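# Push cart through self-closing door into yellow bay

## Task

Move the utility cart through the self-closing door and park it in the yellow taped bay in the next room, so that all four wheels sit fully inside the tape and none rests on it. The case of copy paper must be in the cart's top tray with no part of it overhanging the tray's edges. Let the door close fully before finishing. One or both robots may be used, but neither robot may fall over or be left tilted.

## Robot and tools

ROBOTS. Two identical Hello Robot Stretch 4 units, r1 and r2. Each has an omni-wheel base, a lift on a mast, one forward-extending arm with a wrist (yaw, pitch, roll) and a two-finger gripper. Height is about 1.6 m; the base rim lies within 0.23 m of the base origin. Each robot reports everything in its own frames, so only camera images, lidar_m and wrist_depth_mm reveal where one robot stands relative to the other.

FRAMES AND SIGNS. Base frame: origin on the floor beneath the base centre, x ahead, y to the left, z up, metres. hand_pose is in this frame (a point between the open fingertips) and may be slightly wrong. The odometry frame is the base frame as it was when the scene began; base_odometry counts wheel rotation only, so slip shows as travel. Heading is in rad, left positive, within -3.142 to 3.142.

move. Arguments: r1, r2, cameras, blocking. blocking must always be false (true or missing is refused); the call returns in about 0.5 s while motion continues. Per robot, give base and/or joints, optionally speeds, pace, contact_limits; or give end_of_arm on its own. Each robot has its own object; a robot omitted gets nothing new, and motions already running continue.
- base: an offset from where the base last reported itself (or from its current spot if a move was still running). translate_m: straight ahead, metres, -2 to 2, forward positive. strafe_m: sideways, metres, -2 to 2, left positive. rotate_rad: turn in place, -3.2 to 3.2, counter-clockwise positive. Only translate_m and strafe_m may be combined (straight diagonal line, no turn).
- joints: absolute targets by name. lift_m 0 to 1.2; arm_m 0 to 0.55; wrist_yaw_rad -1.134 to 4.276 (0 ahead, left positive, 3.14 folded back); wrist_pitch_rad -1.117 to 4.259 (0 level, 1.57 pointing down); wrist_roll_rad -1.117 to 4.259 (clockwise positive seen from behind); gripper_m -0.038 to 0.141 (fingertip gap in metres; negative squeezes the tips together). Targets beyond range are clipped and reported.
- pace: "slow", "default", "fast" or "max" (base up to 0.1/0.3/0.4/0.6 m/s). A raised lift caps base speed, down to 0.3 m/s and 1 rad/s at lift_m 1.2. speeds: per-joint top speed instead of pace (not gripper_m).
- contact_limits: 0 (lightest) to 1, default 0.5, for arm_m, lift_m, translate_m, strafe_m, rotate_rad; put each next to its own command. A base limit persists until the next action naming base. Carrying 1 kg needs lift limit 0.15+, 2 kg 0.3+.
- end_of_arm: "enable_torque" re-powers a wrist or gripper motor that shut off.
- cameras: list from r1_head_camera, r1_head_left_camera, r1_head_right_camera, r1_wrist_camera, r2_head_camera, r2_head_left_camera, r2_head_right_camera, r2_wrist_camera, or "all"; omitted means all, [] means none. Example: {"r1": {"base": {"translate_m": 0.3}, "joints": {"gripper_m": 0.05}, "pace": "fast"}, "blocking": false}.

wait(seconds 0 to 10, cameras): lets the scene run, returns state and images; it returns early once a commanded robot comes to rest. wait(0) shows the "earlier move" line. stop: brakes every running motion on both robots and re-holds slack wheels; check its "stop:" line. zoom_image(camera, region [x0, y0, x1, y1] pixels, at most 504 by 504): closer look at a latest image. finished_scene(scene, check): call it twice in separate replies; the first records your check of every condition, the second ends the scene irreversibly.

RESULTS. "move: r1 done; r2 time_out" gives each moved robot's outcome. "as last shown" marks a robot whose state is repeated from earlier. "pictures" lists the image order. base_status/joint_status: done, moving, off_target, contact_stop (something blocked it; it goes slack), time_out (target dropped), limit_stop_at_own_body, limit_stop_at_tilt (lean over 6 degrees; parts go slack), torque_fault. The first unplanned stop or any refused call cancels the later move, wait and finished_scene calls in that reply. on_its_own reports uncommanded behaviour. lidar_m: 12 distances in 30-degree sectors, first straight ahead then counter-clockwise (4th left, 7th behind, 10th right); "-" means nothing seen or closer than 0.25 m. wrist_depth_mm: 7x7 grid of depths, 100 to 2000 mm. turned_by_wheels vs turned_by_imu differing over about 0.1 rad in one move means a hit or slip. base_tilt in degrees (forward, right) with up to 3 degrees fixed error. motor_effort in percent, servo_current in mA; a rise in gripper current after closing indicates a firm grip.

CAUTIONS. Never let the two robots press together: once touching, even millimetres more is a hard press that ends the scene. Equal commands can differ by about 3 cm per metre between robots, which strains a shared load and can tip a robot. Avoid turning, driving or stopping with over 1 kg held and arm_m above 0.2, especially fast; avoid strong pushes with a high gripper. Watch self-collision: gripper over the base with lift below about 0.2 (0.45 pointing down), upward tilt combined with roll, or yaw+pitch below about -1.1. Even at limit 0 the arm pushes 15 to 40 N before stopping. Simulation keeps running while you deliberate. Avoid drops, releasing moving parts, slams and hard hits; loose items may be nudged occasionally.

Each tool is called after ">>>" as a command line: name --argument value for each argument, lists and objects as JSON in quotes; but a table of rows of numbers goes row by row, as --pt "numbers of a row", without its own name.

## Session

>>> move --blocking false --cameras '["all"]'

Scene clock: 0.00 s.
r1.base_odometry: x=+0.000 y=+0.000 heading=+0.000
r1.turned_by_wheels: +0.000
r1.turned_by_imu: +0.000
r1.base_tilt: forward=-1.6 right=+1.3
r1.lidar_m: 1.92 2.25 3.81 1.93 0.97 0.84 0.83 0.93 0.77 0.76 0.93 1.59
r1.base_status: not commanded
r1.joint_positions: lift_m=+0.127 arm_m=+0.000 wrist_yaw_rad=+3.089 wrist_pitch_rad=+0.002 wrist_roll_rad=+0.000 gripper_m=+0.056
r1.joint_status: not commanded
r1.measured_speeds: translate_m=+0.000 strafe_m=+0.000 rotate_rad=+0.000 lift_m=+0.000 arm_m=+0.000 wrist_yaw_rad=+0.000 wrist_pitch_rad=+0.000 wrist_roll_rad=+0.000
r1.motor_effort: lift_m=+20 arm_m=-4 wheel_0=+0 wheel_1=+2 wheel_2=+1
r1.servo_current: wrist_yaw_rad=46 wrist_pitch_rad=39 wrist_roll_rad=52 gripper_m=33
r1.hand_pose: x=-0.1125 y=+0.1024 z=+0.3046 quat_wxyz=(+0.026, -0.001, +0.000, +1.000) (m; r1's base frame)
r1.wrist_depth_mm: 137 138 - - - - - / 113 139 - - - - - / 117 140 229 - - - - / 137 160 - - - - - / - - - - - - - / - - 190 - 189 - - / 842 759 750 166 741 127 768
r2.base_odometry: x=+0.000 y=+0.000 heading=+0.000
r2.turned_by_wheels: +0.000
r2.turned_by_imu: +0.000
r2.base_tilt: forward=-0.7 right=+0.0
r2.lidar_m: 2.02 1.45 1.40 1.49 2.01 2.22 2.34 3.17 1.60 3.62 2.59 2.46
r2.base_status: not commanded
r2.joint_positions: lift_m=+0.295 arm_m=+0.000 wrist_yaw_rad=+3.133 wrist_pitch_rad=+0.001 wrist_roll_rad=+0.000 gripper_m=+0.056
r2.joint_status: not commanded
r2.measured_speeds: translate_m=+0.000 strafe_m=+0.000 rotate_rad=+0.000 lift_m=+0.000 arm_m=+0.000 wrist_yaw_rad=+0.000 wrist_pitch_rad=+0.000 wrist_roll_rad=+0.000
r2.motor_effort: lift_m=+18 arm_m=-4 wheel_0=+1 wheel_1=+0 wheel_2=+0
r2.servo_current: wrist_yaw_rad=39 wrist_pitch_rad=33 wrist_roll_rad=46 gripper_m=46
r2.hand_pose: x=-0.1167 y=+0.0898 z=+0.4727 quat_wxyz=(+0.004, -0.001, +0.000, +1.000) (m; r2's base frame)
r2.wrist_depth_mm: - 140 - - - - - / - 125 148 - - - - / - 129 191 - - - - / 144 143 267 - - - - / 228 - - - - - - / 225 1576 196 1576 189 1618 1464 / 237 991 1160 - - 1025 1060
pictures: r1_head_camera, r1_head_left_camera, r1_head_right_camera, r1_wrist_camera, r2_head_camera, r2_head_left_camera, r2_head_right_camera, r2_wrist_camera
Images, in order (width x height): r1_head_camera 420x560, r1_head_left_camera 420x672, r1_head_right_camera 420x672, r1_wrist_camera 616x392, r2_head_camera 420x560, r2_head_left_camera 420x672, r2_head_right_camera 420x672, r2_wrist_camera 616x392.

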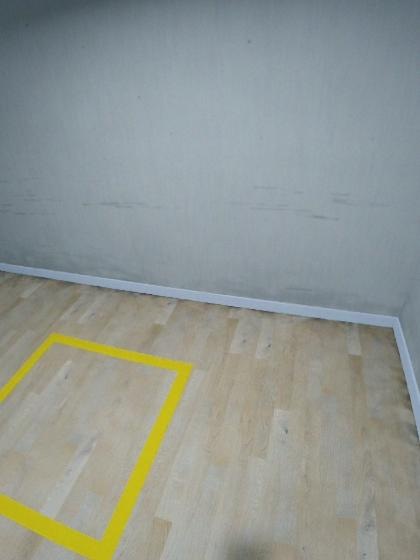

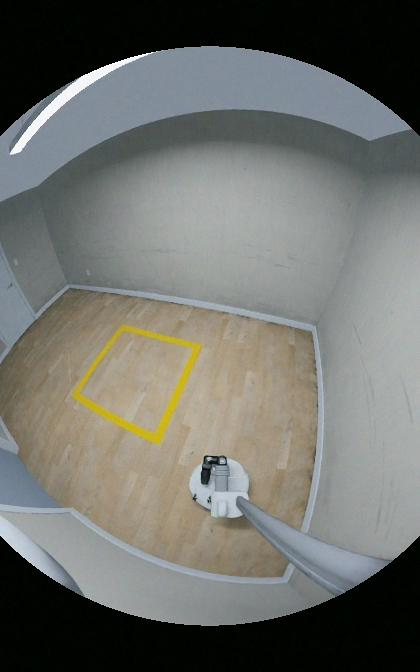

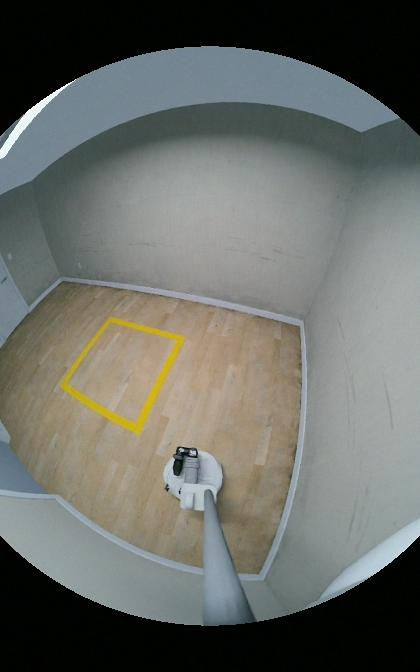

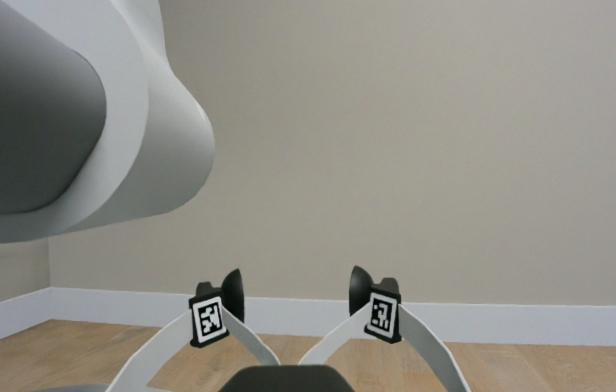

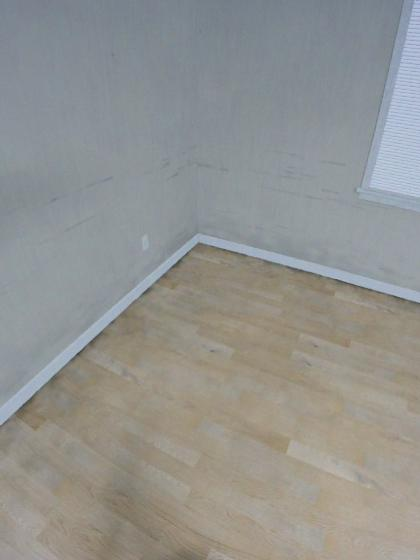

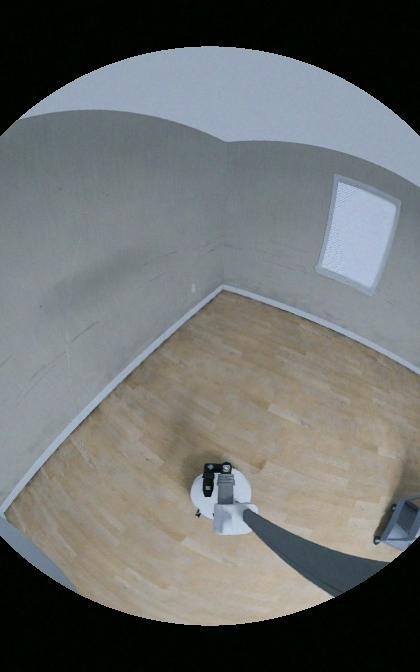

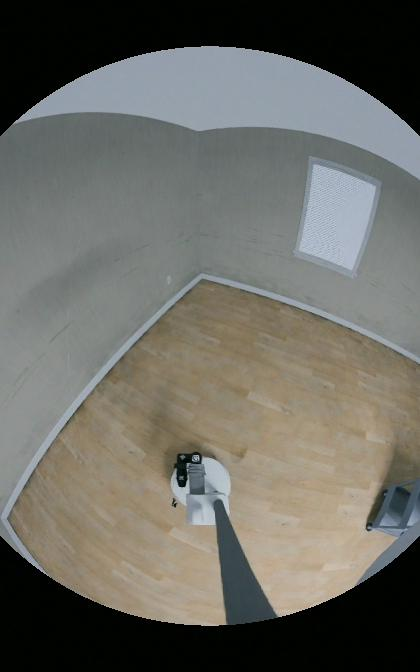

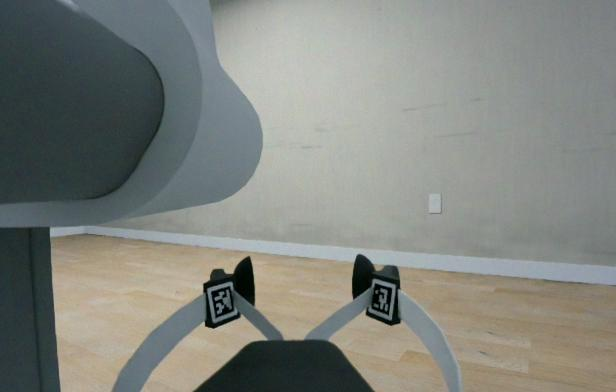

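>>> move --blocking false --r1 '{"base": {"rotate_rad": 1.3}}' --r2 '{"base": {"rotate_rad": -1.6}}' --cameras '[]'

>>> wait --seconds 3 --cameras '["r1_head_camera", "r1_head_left_camera", "r1_head_right_camera", "r2_head_camera", "r2_head_left_camera", "r2_head_right_camera"]'

Scene clock: 4.90 s.
move: r1 moving; r2 moving
r1.base_odometry: x=+0.000 y=+0.000 heading=+0.252
r1.turned_by_wheels: +0.252
r1.turned_by_imu: +0.252
r1.base_tilt: forward=-1.6 right=+1.2
r1.lidar_m: 1.98 2.71 3.66 1.25 0.89 0.80 0.87 0.80 0.77 0.82 1.11 1.92
r1.base_status: rotate_rad moving
r1.joint_positions: lift_m=+0.127 arm_m=+0.000 wrist_yaw_rad=+3.089 wrist_pitch_rad=+0.002 wrist_roll_rad=+0.000 gripper_m=+0.056
r1.joint_status: not commanded
r1.measured_speeds: translate_m=-0.001 strafe_m=-0.001 rotate_rad=+0.980 lift_m=+0.000 arm_m=+0.000 wrist_yaw_rad=+0.000 wrist_pitch_rad=+0.000 wrist_roll_rad=+0.000
r1.motor_effort: lift_m=+20(20) arm_m=-4(4) wheel_0=-7(9) wheel_1=-7(8) wheel_2=-7(7)
r1.servo_current: wrist_yaw_rad=65(65) wrist_pitch_rad=46(52) wrist_roll_rad=52(65) gripper_m=39(46)
r1.hand_pose: x=-0.1125 y=+0.1024 z=+0.3046 quat_wxyz=(+0.026, -0.001, +0.000, +1.000) (m; r1's base frame)
r1.wrist_depth_mm: 136 138 - - - - - / 113 139 - - - - - / 118 140 229 - - - - / 137 161 - - - - - / - - - - - - - / - 1060 190 - 189 - - / 778 759 750 167 750 128 732
r2.base_odometry: x=+0.000 y=+0.000 heading=-0.252
r2.turned_by_wheels: -0.252
r2.turned_by_imu: -0.244
r2.base_tilt: forward=-0.6 right=+0.1
r2.lidar_m: 2.52 1.62 1.40 1.40 1.67 2.23 2.24 2.64 1.59 1.63 2.93 2.49
r2.base_status: rotate_rad moving
r2.joint_positions: lift_m=+0.295 arm_m=+0.000 wrist_yaw_rad=+3.133 wrist_pitch_rad=+0.001 wrist_roll_rad=+0.000 gripper_m=+0.056
r2.joint_status: not commanded
r2.measured_speeds: translate_m=+0.000 strafe_m=+0.000 rotate_rad=-0.974 lift_m=+0.000 arm_m=+0.000 wrist_yaw_rad=+0.000 wrist_pitch_rad=+0.000 wrist_roll_rad=+0.000
r2.motor_effort: lift_m=+18(18) arm_m=-4(4) wheel_0=+8(12) wheel_1=+10(10) wheel_2=+11(11)
r2.servo_current: wrist_yaw_rad=39(46) wrist_pitch_rad=39(46) wrist_roll_rad=39(52) gripper_m=52(52)
r2.hand_pose: x=-0.1167 y=+0.0898 z=+0.4727 quat_wxyz=(+0.004, -0.001, +0.000, +1.000) (m; r2's base frame)
r2.wrist_depth_mm: - 141 - - - - - / - 126 148 - - - - / - 129 191 - - - - / 144 143 267 - - - - / 228 - - - - - - / 226 1576 196 1576 189 1661 1464 / 237 1008 1138 - - 1060 1078
pictures: none
No camera images: "cameras" was empty.

Scene clock: 6.30 s.
earlier move: r1 done; r2 moving
r1.base_odometry: x=+0.000 y=+0.000 heading=+1.300
r1.turned_by_wheels: +1.048
r1.turned_by_imu: +1.053
r1.base_tilt: forward=-1.6 right=+1.3
r1.lidar_m: 3.79 1.23 0.89 0.83 0.88 0.82 0.77 0.81 1.10 1.93 2.00 2.67
r1.base_status: done
r1.joint_positions: lift_m=+0.127 arm_m=+0.000 wrist_yaw_rad=+3.089 wrist_pitch_rad=+0.002 wrist_roll_rad=+0.000 gripper_m=+0.056
r1.joint_status: not commanded
r1.measured_speeds: translate_m=+0.000 strafe_m=+0.000 rotate_rad=+0.000 lift_m=+0.000 arm_m=+0.000 wrist_yaw_rad=+0.000 wrist_pitch_rad=+0.000 wrist_roll_rad=+0.000
r1.motor_effort: lift_m=+20(20) arm_m=-4(4) wheel_0=-3(10) wheel_1=-1(9) wheel_2=-1(8)
r1.servo_current: wrist_yaw_rad=59(65) wrist_pitch_rad=46(52) wrist_roll_rad=33(65) gripper_m=39(52)
r1.hand_pose: x=-0.1125 y=+0.1024 z=+0.3046 quat_wxyz=(+0.026, -0.001, +0.000, +1.000) (m; r1's base frame)
r1.wrist_depth_mm: 136 138 - - - - - / 113 139 - - - - - / 118 140 229 - - - - / 137 161 - - - - - / - - - - - - - / - - 190 - 189 - - / 788 707 750 155 732 768 809
r2.base_odometry: x=+0.000 y=+0.000 heading=-1.599
r2.turned_by_wheels: -1.347
r2.turned_by_imu: -1.311
r2.base_tilt: forward=-0.7 right=+0.1
r2.lidar_m: 3.64 2.60 2.47 2.05 1.49 1.41 1.47 1.98 2.23 2.32 3.11 1.62
r2.base_status: rotate_rad moving
r2.joint_positions: lift_m=+0.295 arm_m=+0.000 wrist_yaw_rad=+3.133 wrist_pitch_rad=+0.001 wrist_roll_rad=+0.000 gripper_m=+0.056
r2.joint_status: not commanded
r2.measured_speeds: translate_m=+0.000 strafe_m=+0.000 rotate_rad=+0.000 lift_m=+0.000 arm_m=+0.000 wrist_yaw_rad=+0.000 wrist_pitch_rad=+0.000 wrist_roll_rad=+0.000
r2.motor_effort: lift_m=+18(18) arm_m=-4(4) wheel_0=+6(12) wheel_1=+2(12) wheel_2=+4(11)
r2.servo_current: wrist_yaw_rad=46(52) wrist_pitch_rad=39(46) wrist_roll_rad=39(59) gripper_m=52(52)
r2.hand_pose: x=-0.1167 y=+0.0898 z=+0.4727 quat_wxyz=(+0.004, -0.001, +0.000, +1.000) (m; r2's base frame)
r2.wrist_depth_mm: - 141 - - - - - / - 126 142 - - - - / - 130 184 - - - - / 144 143 224 - - - - / 229 - - - - - - / 227 1576 196 1336 189 - - / 225 1025 1138 - - 1042 1060
wait: 1.40 of 3 s (r1 has come to rest)
pictures: r1_head_camera, r1_head_left_camera, r1_head_right_camera, r2_head_camera, r2_head_left_camera, r2_head_right_camera
Images, in order (width x height): r1_head_camera 420x560, r1_head_left_camera 420x672, r1_head_right_camera 420x672, r2_head_camera 420x560, r2_head_left_camera 420x672, r2_head_right_camera 420x672.

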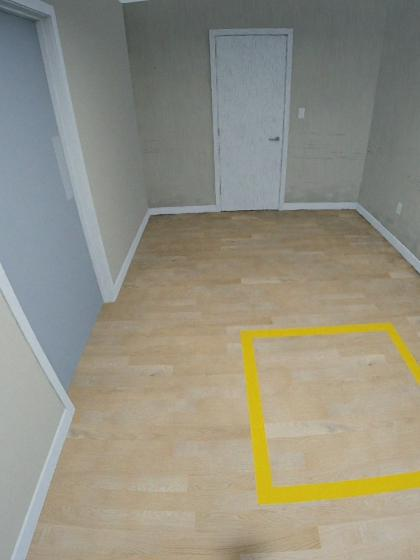

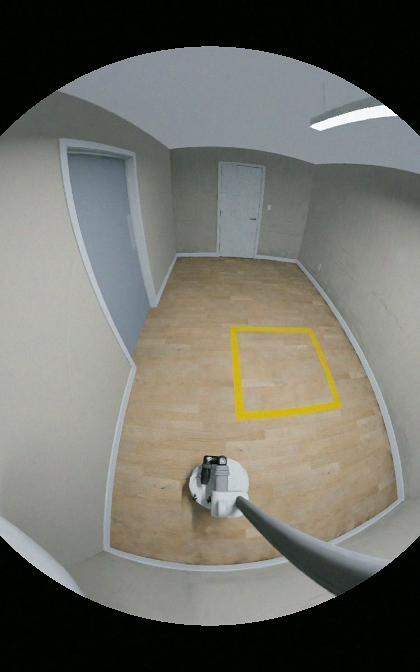

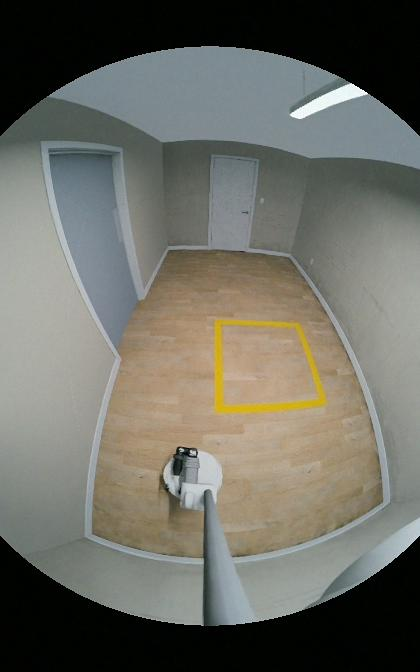

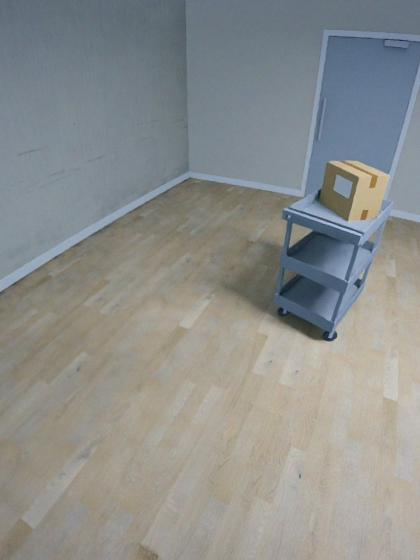

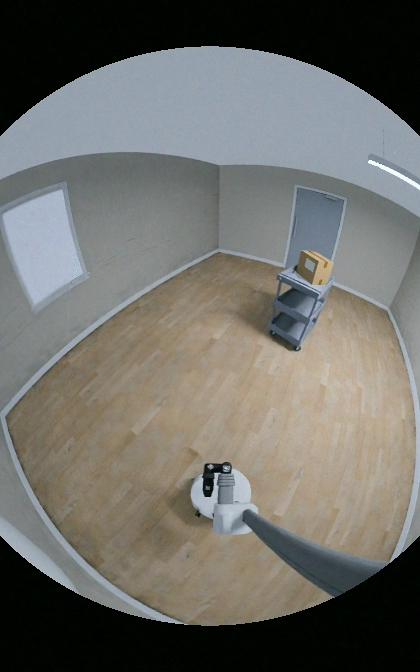

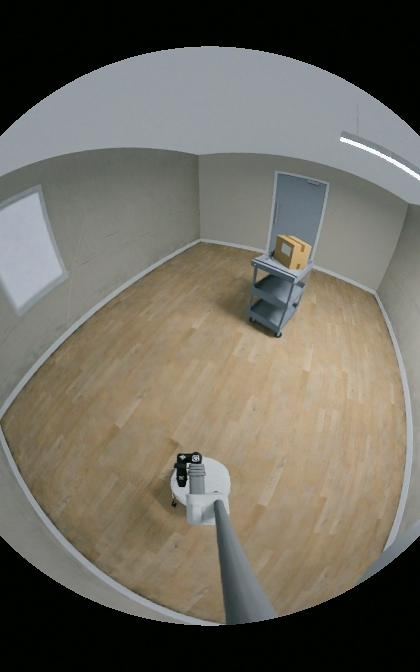

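>>> zoom_image --camera "r2_head_camera" --region '[240, 20, 420, 360]'

>>> zoom_image --camera "r1_head_camera" --region '[0, 0, 300, 450]'

>>> zoom_image --camera "r2_head_left_camera" --region '[230, 160, 400, 360]'

Scaled by 1.482 from the camera's 420x560 image, which has a finer 1200x1600 frame.

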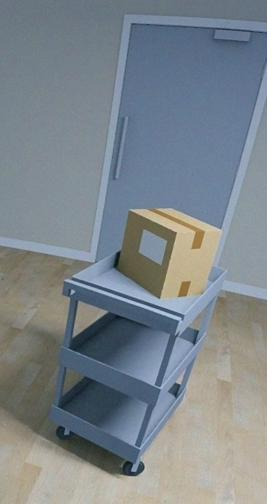

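Scaled by 1.120 from the camera's 420x560 image, which has a finer 600x800 frame.

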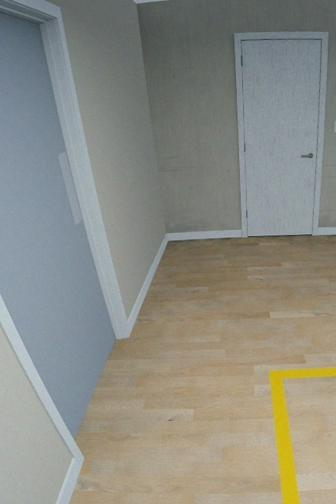

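Scaled by 2.520 from the camera's 420x672 image, which has a finer 600x960 frame.

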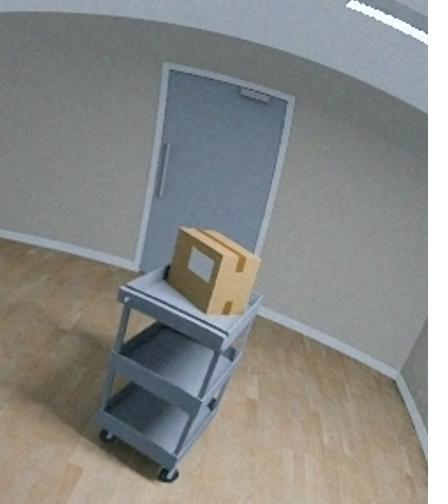

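>>> move --blocking false --r1 '{"base": {"translate_m": 1.4, "strafe_m": -0.1}}' --r2 '{"base": {"rotate_rad": -0.5}}' --cameras '[]'

>>> wait --seconds 3 --cameras '["r2_head_camera", "r2_head_left_camera"]'

Scene clock: 160.97 s.
earlier move: r2 done
move: r1 moving; r2 moving
r1.base_odometry: x=+0.010 y=+0.030 heading=+1.300
r1.turned_by_wheels: +0.000
r1.turned_by_imu: +0.000
r1.base_tilt: forward=-1.6 right=+1.3
r1.lidar_m: 3.80 1.26 0.88 0.84 0.87 0.85 0.80 0.85 1.17 1.92 1.98 2.66
r1.base_status: translate_m moving; strafe_m moving
r1.joint_positions: lift_m=+0.127 arm_m=+0.000 wrist_yaw_rad=+3.089 wrist_pitch_rad=+0.002 wrist_roll_rad=+0.000 gripper_m=+0.056
r1.joint_status: not commanded
r1.measured_speeds: translate_m=+0.122 strafe_m=-0.008 rotate_rad=+0.000 lift_m=+0.000 arm_m=+0.000 wrist_yaw_rad=+0.000 wrist_pitch_rad=+0.000 wrist_roll_rad=+0.000
r1.motor_effort: lift_m=+20(20) arm_m=-4(4) wheel_0=+5(10) wheel_1=+5(7) wheel_2=-7(8)
r1.servo_current: wrist_yaw_rad=52(59) wrist_pitch_rad=46(52) wrist_roll_rad=59(65) gripper_m=46(46)
r1.hand_pose: x=-0.1125 y=+0.1024 z=+0.3046 quat_wxyz=(+0.026, -0.001, +0.000, +1.000) (m; r1's base frame)
r1.wrist_depth_mm: 136 138 - - - - - / 113 139 - - - - - / 117 139 227 - - - - / 137 163 - - - - - / - - - - - - - / - - 189 - 189 - - / 788 707 750 166 759 778 809
r2.base_odometry: x=+0.000 y=+0.000 heading=-1.851
r2.turned_by_wheels: -0.252
r2.turned_by_imu: -0.245
r2.base_tilt: forward=-0.7 right=+0.1
r2.lidar_m: 1.62 2.95 2.48 2.52 1.67 1.42 1.42 1.61 2.22 2.23 2.58 1.61
r2.base_status: rotate_rad moving
r2.joint_positions: lift_m=+0.295 arm_m=+0.000 wrist_yaw_rad=+3.133 wrist_pitch_rad=+0.001 wrist_roll_rad=+0.000 gripper_m=+0.056
r2.joint_status: not commanded
r2.measured_speeds: translate_m=+0.001 strafe_m=+0.000 rotate_rad=-0.967 lift_m=+0.000 arm_m=+0.000 wrist_yaw_rad=+0.000 wrist_pitch_rad=+0.000 wrist_roll_rad=+0.000
r2.motor_effort: lift_m=+18(18) arm_m=-4(4) wheel_0=+8(13) wheel_1=+10(11) wheel_2=+9(11)
r2.servo_current: wrist_yaw_rad=46(59) wrist_pitch_rad=46(46) wrist_roll_rad=59(59) gripper_m=46(52)
r2.hand_pose: x=-0.1167 y=+0.0898 z=+0.4727 quat_wxyz=(+0.004, -0.001, +0.000, +1.000) (m; r2's base frame)
r2.wrist_depth_mm: - 141 - - - - - / - 126 141 - - - - / - 129 183 - - - - / 144 143 214 - - - - / 229 - - - - - - / 227 1618 194 1336 189 - - / 225 1008 1160 - - 1042 1060
pictures: none
No camera images: "cameras" was empty.

Scene clock: 161.73 s.
earlier move: r1 moving; r2 done
r1.base_odometry: x=+0.068 y=+0.190 heading=+1.300
r1.turned_by_wheels: +0.000
r1.turned_by_imu: +0.000
r1.base_tilt: forward=-1.6 right=+1.3
r1.lidar_m: 3.72 1.42 0.89 0.86 0.88 1.04 0.95 1.03 1.40 1.89 1.98 2.67
r1.base_status: translate_m moving; strafe_m moving
r1.joint_positions: lift_m=+0.127 arm_m=+0.000 wrist_yaw_rad=+3.089 wrist_pitch_rad=+0.002 wrist_roll_rad=+0.000 gripper_m=+0.056
r1.joint_status: not commanded
r1.measured_speeds: translate_m=+0.301 strafe_m=-0.021 rotate_rad=+0.003 lift_m=+0.000 arm_m=+0.000 wrist_yaw_rad=+0.000 wrist_pitch_rad=+0.000 wrist_roll_rad=+0.000
r1.motor_effort: lift_m=+20(20) arm_m=-4(4) wheel_0=+7(10) wheel_1=+5(7) wheel_2=-8(10)
r1.servo_current: wrist_yaw_rad=46(65) wrist_pitch_rad=46(52) wrist_roll_rad=52(65) gripper_m=39(46)
r1.hand_pose: x=-0.1125 y=+0.1024 z=+0.3046 quat_wxyz=(+0.026, -0.001, +0.000, +1.000) (m; r1's base frame)
r1.wrist_depth_mm: 137 138 - - - - - / 113 139 - - - - - / 116 139 223 - - - - / 137 159 - - - - - / - - - - - - - / - - 189 1098 189 1042 960 / 842 759 741 167 741 788 820
r2.base_odometry: x=+0.000 y=+0.000 heading=-2.099
r2.turned_by_wheels: -0.247
r2.turned_by_imu: -0.241
r2.base_tilt: forward=-0.6 right=+0.1
r2.lidar_m: 1.59 3.58 2.60 2.50 2.02 1.47 1.41 1.47 2.05 2.23 2.29 3.21
r2.base_status: done
r2.joint_positions: lift_m=+0.295 arm_m=+0.000 wrist_yaw_rad=+3.133 wrist_pitch_rad=+0.001 wrist_roll_rad=+0.000 gripper_m=+0.056
r2.joint_status: not commanded
r2.measured_speeds: translate_m=+0.000 strafe_m=+0.000 rotate_rad=+0.000 lift_m=+0.000 arm_m=+0.000 wrist_yaw_rad=+0.000 wrist_pitch_rad=+0.000 wrist_roll_rad=+0.000
r2.motor_effort: lift_m=+18(18) arm_m=-4(4) wheel_0=+3(13) wheel_1=+1(11) wheel_2=+2(11)
r2.servo_current: wrist_yaw_rad=52(59) wrist_pitch_rad=39(46) wrist_roll_rad=39(59) gripper_m=52(52)
r2.hand_pose: x=-0.1167 y=+0.0898 z=+0.4727 quat_wxyz=(+0.004, -0.001, +0.000, +1.000) (m; r2's base frame)
r2.wrist_depth_mm: - 141 - - - - - / - 126 142 - - - - / - 130 183 - - - - / 144 143 214 - - - - / 220 - - - - - - / 220 1336 193 169 190 1366 1336 / 225 1008 1138 - - 1025 1060
wait: 0.77 of 3 s (r2 has come to rest)
pictures: r2_head_camera, r2_head_left_camera
Images, in order (width x height): r2_head_camera 420x560, r2_head_left_camera 420x672.

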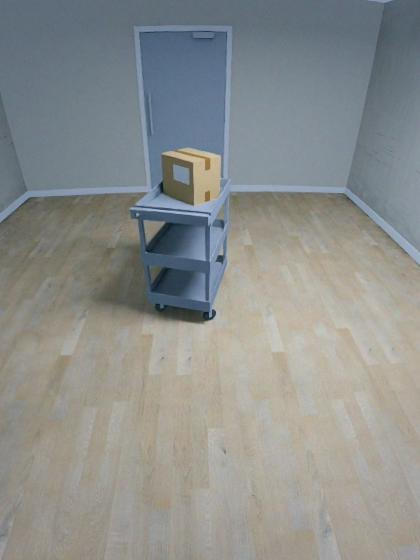

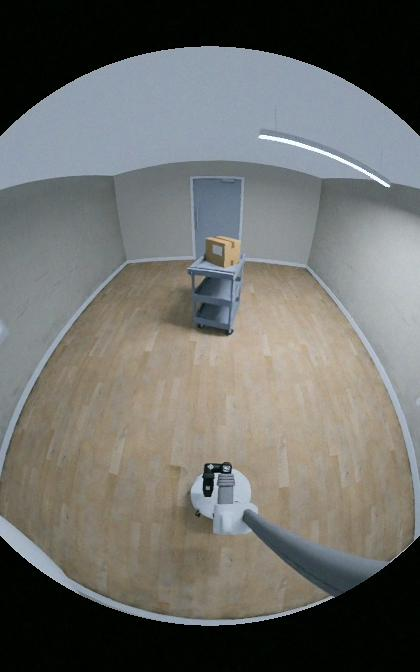

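>>> zoom_image --camera "r2_head_camera" --region '[110, 130, 250, 330]'

>>> wait --seconds 5 --cameras '["r1_head_camera"]'

Scaled by 2.520 from the camera's 420x560 image, which has a finer 1200x1600 frame.

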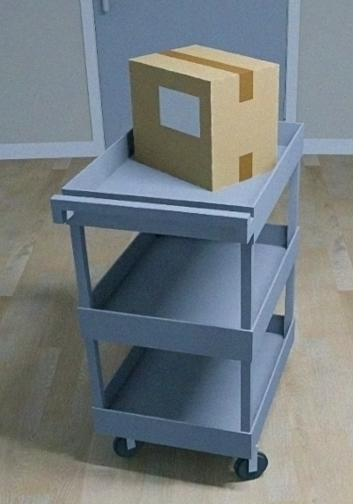

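Scene clock: 172.07 s.
earlier move: r1 done
r1.base_odometry: x=+0.471 y=+1.322 heading=+1.300
r1.turned_by_wheels: +0.000
r1.turned_by_imu: +0.000
r1.base_tilt: forward=-1.6 right=+1.3
r1.lidar_m: 2.52 1.46 1.10 1.06 1.02 1.39 2.17 2.27 1.91 1.77 1.85 2.51
r1.base_status: done
r1.joint_positions: lift_m=+0.127 arm_m=+0.000 wrist_yaw_rad=+3.089 wrist_pitch_rad=+0.002 wrist_roll_rad=+0.000 gripper_m=+0.056
r1.joint_status: not commanded
r1.measured_speeds: translate_m=+0.000 strafe_m=+0.000 rotate_rad=+0.000 lift_m=+0.000 arm_m=+0.000 wrist_yaw_rad=+0.000 wrist_pitch_rad=+0.000 wrist_roll_rad=+0.000
r1.motor_effort: lift_m=+20(20) arm_m=-4(4) wheel_0=+2(10) wheel_1=+1(7) wheel_2=+0(10)
r1.servo_current: wrist_yaw_rad=52(65) wrist_pitch_rad=46(52) wrist_roll_rad=39(72) gripper_m=46(52)
r1.hand_pose: x=-0.1125 y=+0.1024 z=+0.3046 quat_wxyz=(+0.026, -0.001, +0.000, +1.000) (m; r1's base frame)
r1.wrist_depth_mm: 136 138 - - - - - / 113 139 - - - - - / 117 140 274 - - - - / 137 162 - - - - - / 1983 - - - - 1661 - / 1182 1205 195 1205 191 1160 1042 / 798 750 759 167 732 788 809
r2.base_odometry: x=+0.000 y=+0.000 heading=-2.099
r2.turned_by_wheels: +0.000
r2.turned_by_imu: +0.001
r2.base_tilt: forward=-0.7 right=+0.0
r2.lidar_m: 1.63 3.54 2.58 2.49 2.00 1.48 1.41 1.48 2.03 2.21 2.33 3.20
r2.base_status: done
r2.joint_positions: lift_m=+0.295 arm_m=+0.000 wrist_yaw_rad=+3.133 wrist_pitch_rad=+0.001 wrist_roll_rad=+0.000 gripper_m=+0.056
r2.joint_status: not commanded
r2.measured_speeds: translate_m=+0.000 strafe_m=+0.000 rotate_rad=+0.000 lift_m=+0.000 arm_m=+0.000 wrist_yaw_rad=+0.000 wrist_pitch_rad=+0.000 wrist_roll_rad=+0.000
r2.motor_effort: lift_m=+18(18) arm_m=-4(5) wheel_0=+3(13) wheel_1=+1(11) wheel_2=+2(11)
r2.servo_current: wrist_yaw_rad=52(59) wrist_pitch_rad=33(46) wrist_roll_rad=46(65) gripper_m=52(59)
r2.hand_pose: x=-0.1167 y=+0.0898 z=+0.4727 quat_wxyz=(+0.004, -0.001, +0.000, +1.000) (m; r2's base frame)
r2.wrist_depth_mm: - 141 - - - - - / - 126 142 - - - - / - 129 183 - - - - / 144 143 215 - - - - / 219 - - - - - - / 219 1336 193 169 189 1366 1336 / 225 1008 1160 - - 1042 1060
wait: 0.00 of 5 s (r1 has come to rest)
pictures: r1_head_camera
Images, in order (width x height): r1_head_camera 420x560.

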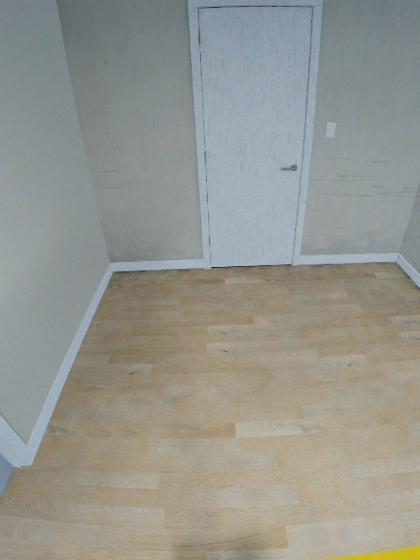

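>>> move --blocking false --r1 '{"base": {"rotate_rad": 1.57}}' --r2 '{"base": {"translate_m": 1.3, "strafe_m": 1.0}, "joints": {"lift_m": 0.6}}' --cameras '[]'

>>> wait --seconds 2.5 --cameras '["r1_head_camera"]'

>>> wait --seconds 6 --cameras '["r2_head_camera", "r2_head_right_camera"]'

Scene clock: 201.83 s.
move: r1 moving; r2 moving
r1.base_odometry: x=+0.471 y=+1.322 heading=+1.551
r1.turned_by_wheels: +0.252
r1.turned_by_imu: +0.252
r1.base_tilt: forward=-1.6 right=+1.3
r1.lidar_m: 2.17 1.21 1.06 1.04 1.12 1.87 2.16 2.15 1.81 1.79 2.05 2.54
r1.base_status: rotate_rad moving
r1.joint_positions: lift_m=+0.127 arm_m=+0.000 wrist_yaw_rad=+3.089 wrist_pitch_rad=+0.002 wrist_roll_rad=+0.000 gripper_m=+0.056
r1.joint_status: not commanded
r1.measured_speeds: translate_m=+0.000 strafe_m=+0.000 rotate_rad=+0.971 lift_m=+0.000 arm_m=+0.000 wrist_yaw_rad=+0.000 wrist_pitch_rad=+0.000 wrist_roll_rad=+0.000
r1.motor_effort: lift_m=+20(20) arm_m=-4(4) wheel_0=-8(9) wheel_1=-6(7) wheel_2=-8(8)
r1.servo_current: wrist_yaw_rad=46(65) wrist_pitch_rad=46(46) wrist_roll_rad=52(72) gripper_m=39(46)
r1.hand_pose: x=-0.1125 y=+0.1024 z=+0.3046 quat_wxyz=(+0.026, -0.001, +0.000, +1.000) (m; r1's base frame)
r1.wrist_depth_mm: 136 139 - - - - - / 113 139 - - - - - / 118 139 273 - - - - / 137 162 - - - - - / 1921 - - - - - - / 1308 1205 195 1182 191 1182 1138 / 842 750 759 155 741 768 809
r2.base_odometry: x=+0.004 y=-0.034 heading=-2.099
r2.turned_by_wheels: -0.001
r2.turned_by_imu: +0.000
r2.base_tilt: forward=-0.7 right=+0.1
r2.lidar_m: 1.58 3.50 2.55 2.48 2.06 1.49 1.43 1.52 2.04 2.24 2.35 3.22
r2.base_status: translate_m moving; strafe_m moving
r2.joint_positions: lift_m=+0.333 arm_m=+0.000 wrist_yaw_rad=+3.133 wrist_pitch_rad=+0.001 wrist_roll_rad=+0.000 gripper_m=+0.056
r2.joint_status: lift_m moving
r2.measured_speeds: translate_m=+0.104 strafe_m=+0.081 rotate_rad=-0.005 lift_m=+0.146 arm_m=+0.000 wrist_yaw_rad=+0.000 wrist_pitch_rad=+0.000 wrist_roll_rad=+0.000
r2.motor_effort: lift_m=+23(24) arm_m=-4(4) wheel_0=-8(9) wheel_1=+10(11) wheel_2=-11(11)
r2.servo_current: wrist_yaw_rad=52(59) wrist_pitch_rad=46(46) wrist_roll_rad=39(59) gripper_m=52(52)
r2.hand_pose: x=-0.1167 y=+0.0898 z=+0.5104 quat_wxyz=(+0.004, -0.001, +0.000, +1.000) (m; r2's base frame)
r2.wrist_depth_mm: - 140 - - - - - / - 124 145 - - - - / - 127 187 - - - - / 144 143 216 - - - - / 219 - - - - - - / 218 1397 193 169 189 - 1397 / 223 1060 1205 - - 1118 1138
pictures: none
No camera images: "cameras" was empty.

Scene clock: 203.40 s.
earlier move: r1 done; r2 moving
r1.base_odometry: x=+0.471 y=+1.322 heading=+2.870
r1.turned_by_wheels: +1.318
r1.turned_by_imu: +1.325
r1.base_tilt: forward=-1.6 right=+1.3
r1.lidar_m: 1.06 1.05 1.36 2.16 2.23 1.87 1.79 1.85 2.48 2.56 1.46 1.13
r1.base_status: done
r1.joint_positions: lift_m=+0.127 arm_m=+0.000 wrist_yaw_rad=+3.089 wrist_pitch_rad=+0.002 wrist_roll_rad=+0.000 gripper_m=+0.056
r1.joint_status: not commanded
r1.measured_speeds: translate_m=+0.000 strafe_m=+0.000 rotate_rad=+0.000 lift_m=+0.000 arm_m=+0.000 wrist_yaw_rad=+0.000 wrist_pitch_rad=+0.000 wrist_roll_rad=+0.000
r1.motor_effort: lift_m=+20(20) arm_m=-4(4) wheel_0=-2(10) wheel_1=-1(9) wheel_2=+0(8)
r1.servo_current: wrist_yaw_rad=52(72) wrist_pitch_rad=33(46) wrist_roll_rad=46(72) gripper_m=39(46)
r1.hand_pose: x=-0.1125 y=+0.1024 z=+0.3046 quat_wxyz=(+0.026, -0.001, +0.000, +1.000) (m; r1's base frame)
r1.wrist_depth_mm: 136 138 - - - - - / 113 139 - - - - - / 117 140 228 - - - - / 137 161 - - - - - / 1661 - - 1661 1921 - - / 1182 1205 193 1205 191 1182 1160 / 854 759 750 167 741 778 778
r2.base_odometry: x=+0.058 y=-0.451 heading=-2.099
r2.turned_by_wheels: +0.000
r2.turned_by_imu: +0.001
r2.base_tilt: forward=-0.7 right=+0.1
r2.lidar_m: 1.28 3.15 2.32 2.20 2.34 1.83 1.75 1.85 2.56 2.49 2.62 1.28
r2.base_status: translate_m moving; strafe_m moving
r2.joint_positions: lift_m=+0.600 arm_m=+0.000 wrist_yaw_rad=+3.133 wrist_pitch_rad=+0.001 wrist_roll_rad=+0.000 gripper_m=+0.056
r2.joint_status: lift_m moving
r2.measured_speeds: translate_m=+0.236 strafe_m=+0.183 rotate_rad=+0.003 lift_m=+0.000 arm_m=+0.000 wrist_yaw_rad=+0.000 wrist_pitch_rad=+0.000 wrist_roll_rad=+0.000
r2.motor_effort: lift_m=+20(25) arm_m=-4(4) wheel_0=-6(9) wheel_1=+7(12) wheel_2=-8(13)
r2.servo_current: wrist_yaw_rad=39(59) wrist_pitch_rad=39(46) wrist_roll_rad=46(59) gripper_m=52(52)
r2.hand_pose: x=-0.1167 y=+0.0898 z=+0.7775 quat_wxyz=(+0.004, -0.001, +0.000, +1.000) (m; r2's base frame)
r2.wrist_depth_mm: - 141 - - - - - / - 123 146 - - - - / - 128 187 - - - - / 144 144 218 - - - - / 220 - - - - - - / 218 - 189 - 185 - - / 223 1537 1661 - - 1618 1576
wait: 1.57 of 2.5 s (r1 has come to rest)
pictures: r1_head_camera
Images, in order (width x height): r1_head_camera 420x560.

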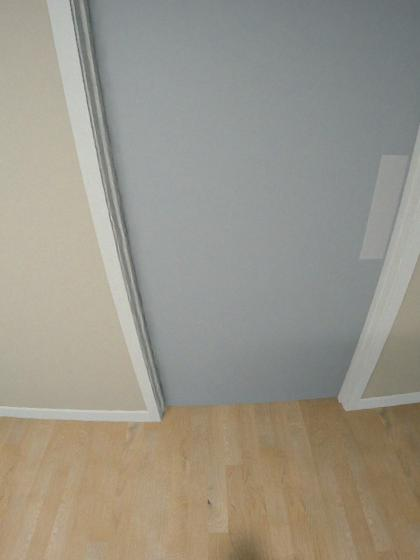

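Scene clock: 208.20 s.
earlier move: r2 done
r1.base_odometry: x=+0.471 y=+1.322 heading=+2.870
r1.turned_by_wheels: +0.000
r1.turned_by_imu: +0.000
r1.base_tilt: forward=-1.6 right=+1.3
r1.lidar_m: 1.05 1.03 1.39 2.15 2.23 1.87 1.79 1.85 2.48 2.53 1.48 1.11
r1.base_status: done
r1.joint_positions: lift_m=+0.127 arm_m=+0.000 wrist_yaw_rad=+3.089 wrist_pitch_rad=+0.002 wrist_roll_rad=+0.000 gripper_m=+0.056
r1.joint_status: not commanded
r1.measured_speeds: translate_m=+0.000 strafe_m=+0.000 rotate_rad=+0.000 lift_m=+0.000 arm_m=+0.000 wrist_yaw_rad=+0.000 wrist_pitch_rad=+0.000 wrist_roll_rad=+0.000
r1.motor_effort: lift_m=+20(20) arm_m=-4(4) wheel_0=-2(10) wheel_1=-1(9) wheel_2=+0(8)
r1.servo_current: wrist_yaw_rad=46(72) wrist_pitch_rad=46(52) wrist_roll_rad=33(72) gripper_m=39(46)
r1.hand_pose: x=-0.1125 y=+0.1024 z=+0.3046 quat_wxyz=(+0.026, -0.001, +0.000, +1.000) (m; r1's base frame)
r1.wrist_depth_mm: 136 139 - - - - - / 113 139 - - - - - / 117 140 229 - - - - / 137 161 - - - - - / 1661 - - 1708 1983 - - / 1182 1182 193 1229 191 1160 1138 / 842 759 750 167 732 778 759
r2.base_odometry: x=+0.209 y=-1.627 heading=-2.099
r2.turned_by_wheels: +0.000
r2.turned_by_imu: +0.003
r2.base_tilt: forward=-0.7 right=+0.1
r2.lidar_m: 3.09 2.13 1.57 1.50 1.54 2.18 2.70 2.80 3.33 3.23 0.76 1.00
r2.base_status: done
r2.joint_positions: lift_m=+0.600 arm_m=+0.000 wrist_yaw_rad=+3.133 wrist_pitch_rad=+0.001 wrist_roll_rad=+0.000 gripper_m=+0.056
r2.joint_status: all done
r2.measured_speeds: translate_m=+0.000 strafe_m=+0.000 rotate_rad=+0.000 lift_m=+0.000 arm_m=+0.000 wrist_yaw_rad=+0.000 wrist_pitch_rad=+0.000 wrist_roll_rad=+0.000
r2.motor_effort: lift_m=+21(25) arm_m=-4(4) wheel_0=-3(9) wheel_1=+1(12) wheel_2=-4(13)
r2.servo_current: wrist_yaw_rad=46(59) wrist_pitch_rad=33(46) wrist_roll_rad=52(59) gripper_m=59(59)
r2.hand_pose: x=-0.1167 y=+0.0898 z=+0.7775 quat_wxyz=(+0.004, -0.001, +0.000, +1.000) (m; r2's base frame)
r2.wrist_depth_mm: - 141 - - - - - / - 126 150 - - - - / - 130 183 - - - - / 145 143 270 - - - - / 229 - - - - - - / 227 - 195 - 189 - - / 226 1576 1808 - - 1661 1661
wait: 4.80 of 6 s (r2 has come to rest)
pictures: r2_head_camera, r2_head_right_camera
Images, in order (width x height): r2_head_camera 420x560, r2_head_right_camera 420x672.

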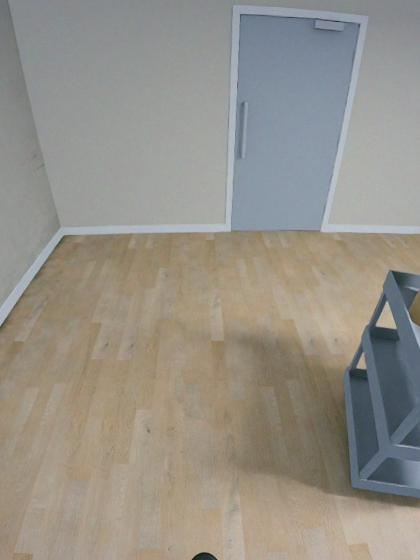

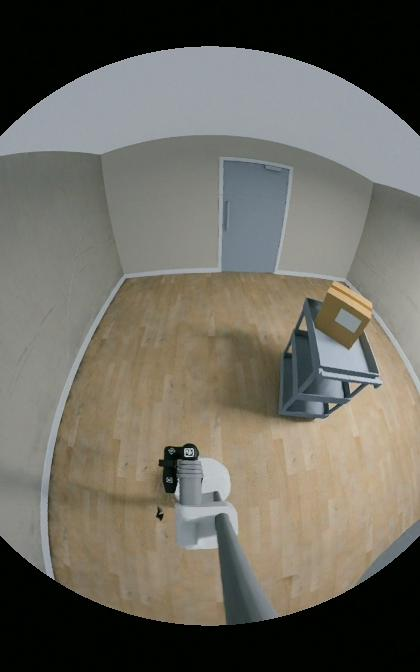

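>>> move --blocking false --r2 '{"base": {"rotate_rad": 0.049}, "joints": {"wrist_yaw_rad": 0.0, "gripper_m": 0.12, "lift_m": 0.72}}' --cameras '[]'

>>> wait --seconds 4 --cameras '["r2_wrist_camera"]'

>>> zoom_image --camera "r2_wrist_camera" --region '[0, 0, 500, 392]'

Scene clock: 248.73 s.
move: r2 moving
r1.base_odometry: x=+0.471 y=+1.322 heading=+2.870
r1.turned_by_wheels: +0.000
r1.turned_by_imu: +0.000
r1.base_tilt: forward=-1.6 right=+1.3
r1.lidar_m: 1.05 1.02 1.37 2.17 2.23 1.87 1.76 1.86 2.50 2.54 1.48 1.12
r1.base_status: not commanded
r1.joint_positions: lift_m=+0.127 arm_m=+0.000 wrist_yaw_rad=+3.089 wrist_pitch_rad=+0.002 wrist_roll_rad=+0.000 gripper_m=+0.056
r1.joint_status: not commanded
r1.measured_speeds: translate_m=+0.000 strafe_m=+0.000 rotate_rad=+0.000 lift_m=+0.000 arm_m=+0.000 wrist_yaw_rad=+0.000 wrist_pitch_rad=+0.000 wrist_roll_rad=+0.000
r1.motor_effort: lift_m=+20(20) arm_m=-4(4) wheel_0=-2(3) wheel_1=-1(1) wheel_2=+0(0)
r1.servo_current: wrist_yaw_rad=39(59) wrist_pitch_rad=46(52) wrist_roll_rad=46(59) gripper_m=46(46)
r1.hand_pose: x=-0.1125 y=+0.1024 z=+0.3046 quat_wxyz=(+0.026, -0.001, +0.000, +1.000) (m; r1's base frame)
r1.wrist_depth_mm: 137 139 - - - - - / 113 139 - - - - - / 117 140 229 - - - - / 137 161 - - - - - / 1756 - - 1708 1808 - - / 1205 1205 193 1205 191 1182 1138 / 842 750 759 167 741 778 778
r2.base_odometry: x=+0.209 y=-1.627 heading=-2.051
r2.turned_by_wheels: +0.048
r2.turned_by_imu: +0.047
r2.base_tilt: forward=-0.7 right=+0.0
r2.lidar_m: 3.10 2.03 1.53 1.51 1.60 2.31 2.70 2.86 3.32 1.10 0.77 1.10
r2.base_status: rotate_rad moving
r2.joint_positions: lift_m=+0.638 arm_m=+0.000 wrist_yaw_rad=+2.570 wrist_pitch_rad=+0.001 wrist_roll_rad=+0.000 gripper_m=+0.075
r2.joint_status: lift_m moving; wrist_yaw_rad moving; gripper_m moving
r2.measured_speeds: translate_m=+0.000 strafe_m=+0.000 rotate_rad=+0.000 lift_m=+0.146 arm_m=+0.000 wrist_yaw_rad=-1.740 wrist_pitch_rad=+0.000 wrist_roll_rad=+0.000
r2.motor_effort: lift_m=+22(25) arm_m=-4(4) wheel_0=-4(8) wheel_1=-5(7) wheel_2=-7(8)
r2.servo_current: wrist_yaw_rad=98(163) wrist_pitch_rad=39(46) wrist_roll_rad=39(52) gripper_m=98(98)
r2.hand_pose: x=-0.0243 y=+0.2296 z=+0.8155 quat_wxyz=(+0.282, -0.001, +0.000, +0.959) (m; r2's base frame)
r2.wrist_depth_mm: - - - - - 1576 1281 / - - - - - 1576 1281 / - - - - - 1576 1336 / - - - - - - - / - - - - - - - / - - 193 - 192 - - / 1808 1756 1863 - 1808 - -
pictures: none
No camera images: "cameras" was empty.

Scene clock: 250.60 s.
earlier move: r2 done
r1.base_odometry: x=+0.471 y=+1.322 heading=+2.870
r1.turned_by_wheels: +0.000
r1.turned_by_imu: +0.000
r1.base_tilt: forward=-1.6 right=+1.2
r1.lidar_m: 1.05 1.03 1.35 2.15 2.25 1.90 1.78 1.87 2.49 2.56 1.48 1.13
r1.base_status: not commanded
r1.joint_positions: lift_m=+0.127 arm_m=+0.000 wrist_yaw_rad=+3.089 wrist_pitch_rad=+0.002 wrist_roll_rad=+0.000 gripper_m=+0.056
r1.joint_status: not commanded
r1.measured_speeds: translate_m=+0.000 strafe_m=+0.000 rotate_rad=+0.000 lift_m=+0.000 arm_m=+0.000 wrist_yaw_rad=+0.000 wrist_pitch_rad=+0.000 wrist_roll_rad=+0.000
r1.motor_effort: lift_m=+20(20) arm_m=-4(4) wheel_0=-2(3) wheel_1=-1(1) wheel_2=+0(0)
r1.servo_current: wrist_yaw_rad=52(65) wrist_pitch_rad=39(52) wrist_roll_rad=46(65) gripper_m=46(46)
r1.hand_pose: x=-0.1125 y=+0.1024 z=+0.3046 quat_wxyz=(+0.026, -0.001, +0.000, +1.000) (m; r1's base frame)
r1.wrist_depth_mm: 136 138 - - - - - / 113 139 - - - - - / 117 140 229 - - - - / 137 161 - - - - - / 1708 - - 1661 1921 - - / 1182 1182 193 1182 190 1160 1138 / 854 750 750 167 741 778 759
r2.base_odometry: x=+0.209 y=-1.627 heading=-2.051
r2.turned_by_wheels: +0.000
r2.turned_by_imu: +0.000
r2.base_tilt: forward=-0.7 right=+0.1
r2.lidar_m: 3.08 2.04 1.57 1.49 1.56 2.30 2.72 2.87 3.33 1.11 0.77 1.10
r2.base_status: done
r2.joint_positions: lift_m=+0.720 arm_m=+0.000 wrist_yaw_rad=+0.003 wrist_pitch_rad=+0.001 wrist_roll_rad=+0.000 gripper_m=+0.120
r2.joint_status: all done
r2.measured_speeds: translate_m=+0.000 strafe_m=+0.000 rotate_rad=+0.000 lift_m=+0.000 arm_m=+0.000 wrist_yaw_rad=+0.000 wrist_pitch_rad=+0.000 wrist_roll_rad=+0.000
r2.motor_effort: lift_m=+21(26) arm_m=-4(5) wheel_0=-4(8) wheel_1=-4(7) wheel_2=-6(8)
r2.servo_current: wrist_yaw_rad=52(163) wrist_pitch_rad=39(46) wrist_roll_rad=52(59) gripper_m=46(104)
r2.hand_pose: x=+0.4596 y=-0.0866 z=+0.8975 quat_wxyz=(+1.000, +0.000, +0.001, +0.001) (m; r2's base frame)
r2.wrist_depth_mm: - - - - - - - / - - - - - - - / - - - - - - - / - - - - - - - / - - - - - - - / - - 202 - 201 - - / 1863 1808 - - - 1808 1863
wait: 1.87 of 4 s (r2 has come to rest)
pictures: r2_wrist_camera
Images, in order (width x height): r2_wrist_camera 616x392.

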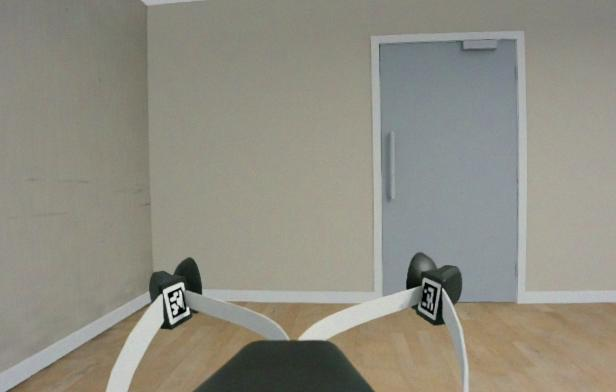

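Scaled by 1.008.

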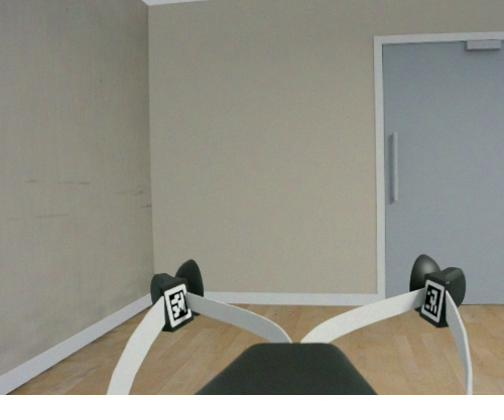

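>>> wait --seconds 0 --cameras '["r2_head_camera", "r2_head_right_camera", "r2_head_left_camera"]'

Scene clock: 287.83 s.
r1.base_odometry: x=+0.471 y=+1.322 heading=+2.870
r1.turned_by_wheels: +0.000
r1.turned_by_imu: +0.000
r1.base_tilt: forward=-1.6 right=+1.3
r1.lidar_m: 1.06 1.02 1.37 2.16 2.22 1.87 1.78 1.85 2.49 2.54 1.50 1.13
r1.base_status: not commanded
r1.joint_positions: lift_m=+0.127 arm_m=+0.000 wrist_yaw_rad=+3.089 wrist_pitch_rad=+0.002 wrist_roll_rad=+0.000 gripper_m=+0.056
r1.joint_status: not commanded
r1.measured_speeds: translate_m=+0.000 strafe_m=+0.000 rotate_rad=+0.000 lift_m=+0.000 arm_m=+0.000 wrist_yaw_rad=+0.000 wrist_pitch_rad=+0.000 wrist_roll_rad=+0.000
r1.motor_effort: lift_m=+20(20) arm_m=-4(4) wheel_0=-2(3) wheel_1=-1(1) wheel_2=+0(0)
r1.servo_current: wrist_yaw_rad=46(65) wrist_pitch_rad=46(52) wrist_roll_rad=52(65) gripper_m=39(46)
r1.hand_pose: x=-0.1125 y=+0.1024 z=+0.3046 quat_wxyz=(+0.026, -0.001, +0.000, +1.000) (m; r1's base frame)
r1.wrist_depth_mm: 136 139 - - - - - / 113 139 - - - - - / 117 139 228 - - - - / 137 161 - - - - - / 1708 - - 1756 1983 - - / 1205 1205 193 1205 191 1182 1138 / 842 741 759 166 741 778 768
r2.base_odometry: x=+0.209 y=-1.627 heading=-2.051
r2.turned_by_wheels: +0.000
r2.turned_by_imu: +0.000
r2.base_tilt: forward=-0.6 right=+0.1
r2.lidar_m: 3.09 2.05 1.56 1.50 1.58 2.29 2.67 2.87 3.31 1.07 0.77 1.10
r2.base_status: done
r2.joint_positions: lift_m=+0.720 arm_m=+0.000 wrist_yaw_rad=+0.003 wrist_pitch_rad=+0.001 wrist_roll_rad=+0.000 gripper_m=+0.120
r2.joint_status: all done
r2.measured_speeds: translate_m=+0.000 strafe_m=+0.000 rotate_rad=+0.000 lift_m=+0.000 arm_m=+0.000 wrist_yaw_rad=+0.000 wrist_pitch_rad=+0.000 wrist_roll_rad=+0.000
r2.motor_effort: lift_m=+21(26) arm_m=-4(5) wheel_0=-4(8) wheel_1=-4(7) wheel_2=-6(8)
r2.servo_current: wrist_yaw_rad=52(163) wrist_pitch_rad=39(46) wrist_roll_rad=39(59) gripper_m=52(104)
r2.hand_pose: x=+0.4596 y=-0.0866 z=+0.8975 quat_wxyz=(+1.000, +0.000, +0.001, +0.001) (m; r2's base frame)
r2.wrist_depth_mm: - - - - - - - / - - - - - - - / - - - - - - - / - - - - - - - / - - - - - - - / - - 203 - 201 - - / 1863 1863 - - - 1863 1921
pictures: r2_head_camera, r2_head_left_camera, r2_head_right_camera
Images, in order (width x height): r2_head_camera 420x560, r2_head_left_camera 420x672, r2_head_right_camera 420x672.

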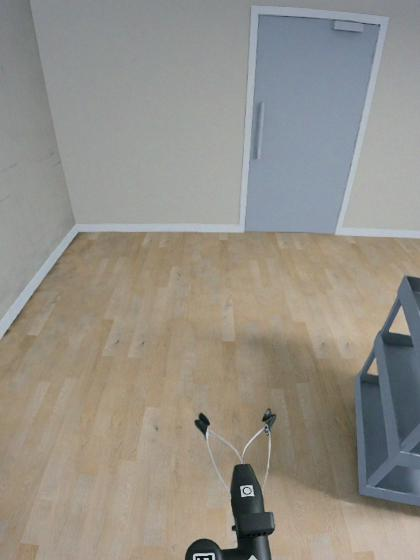

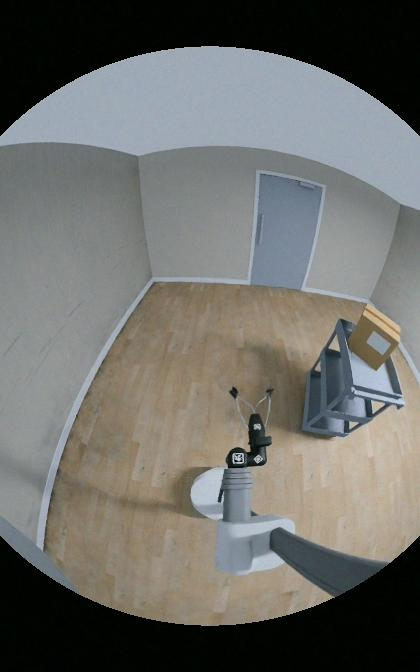

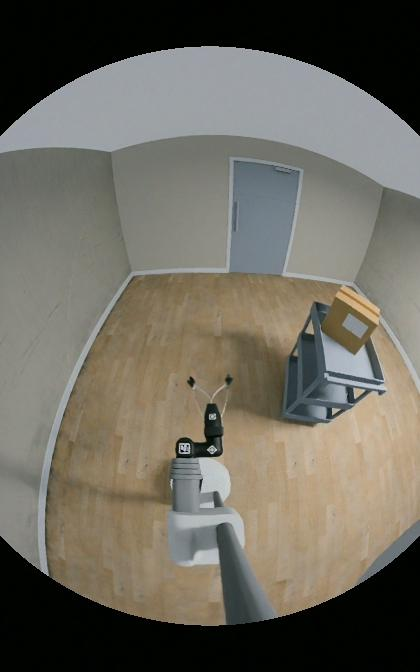

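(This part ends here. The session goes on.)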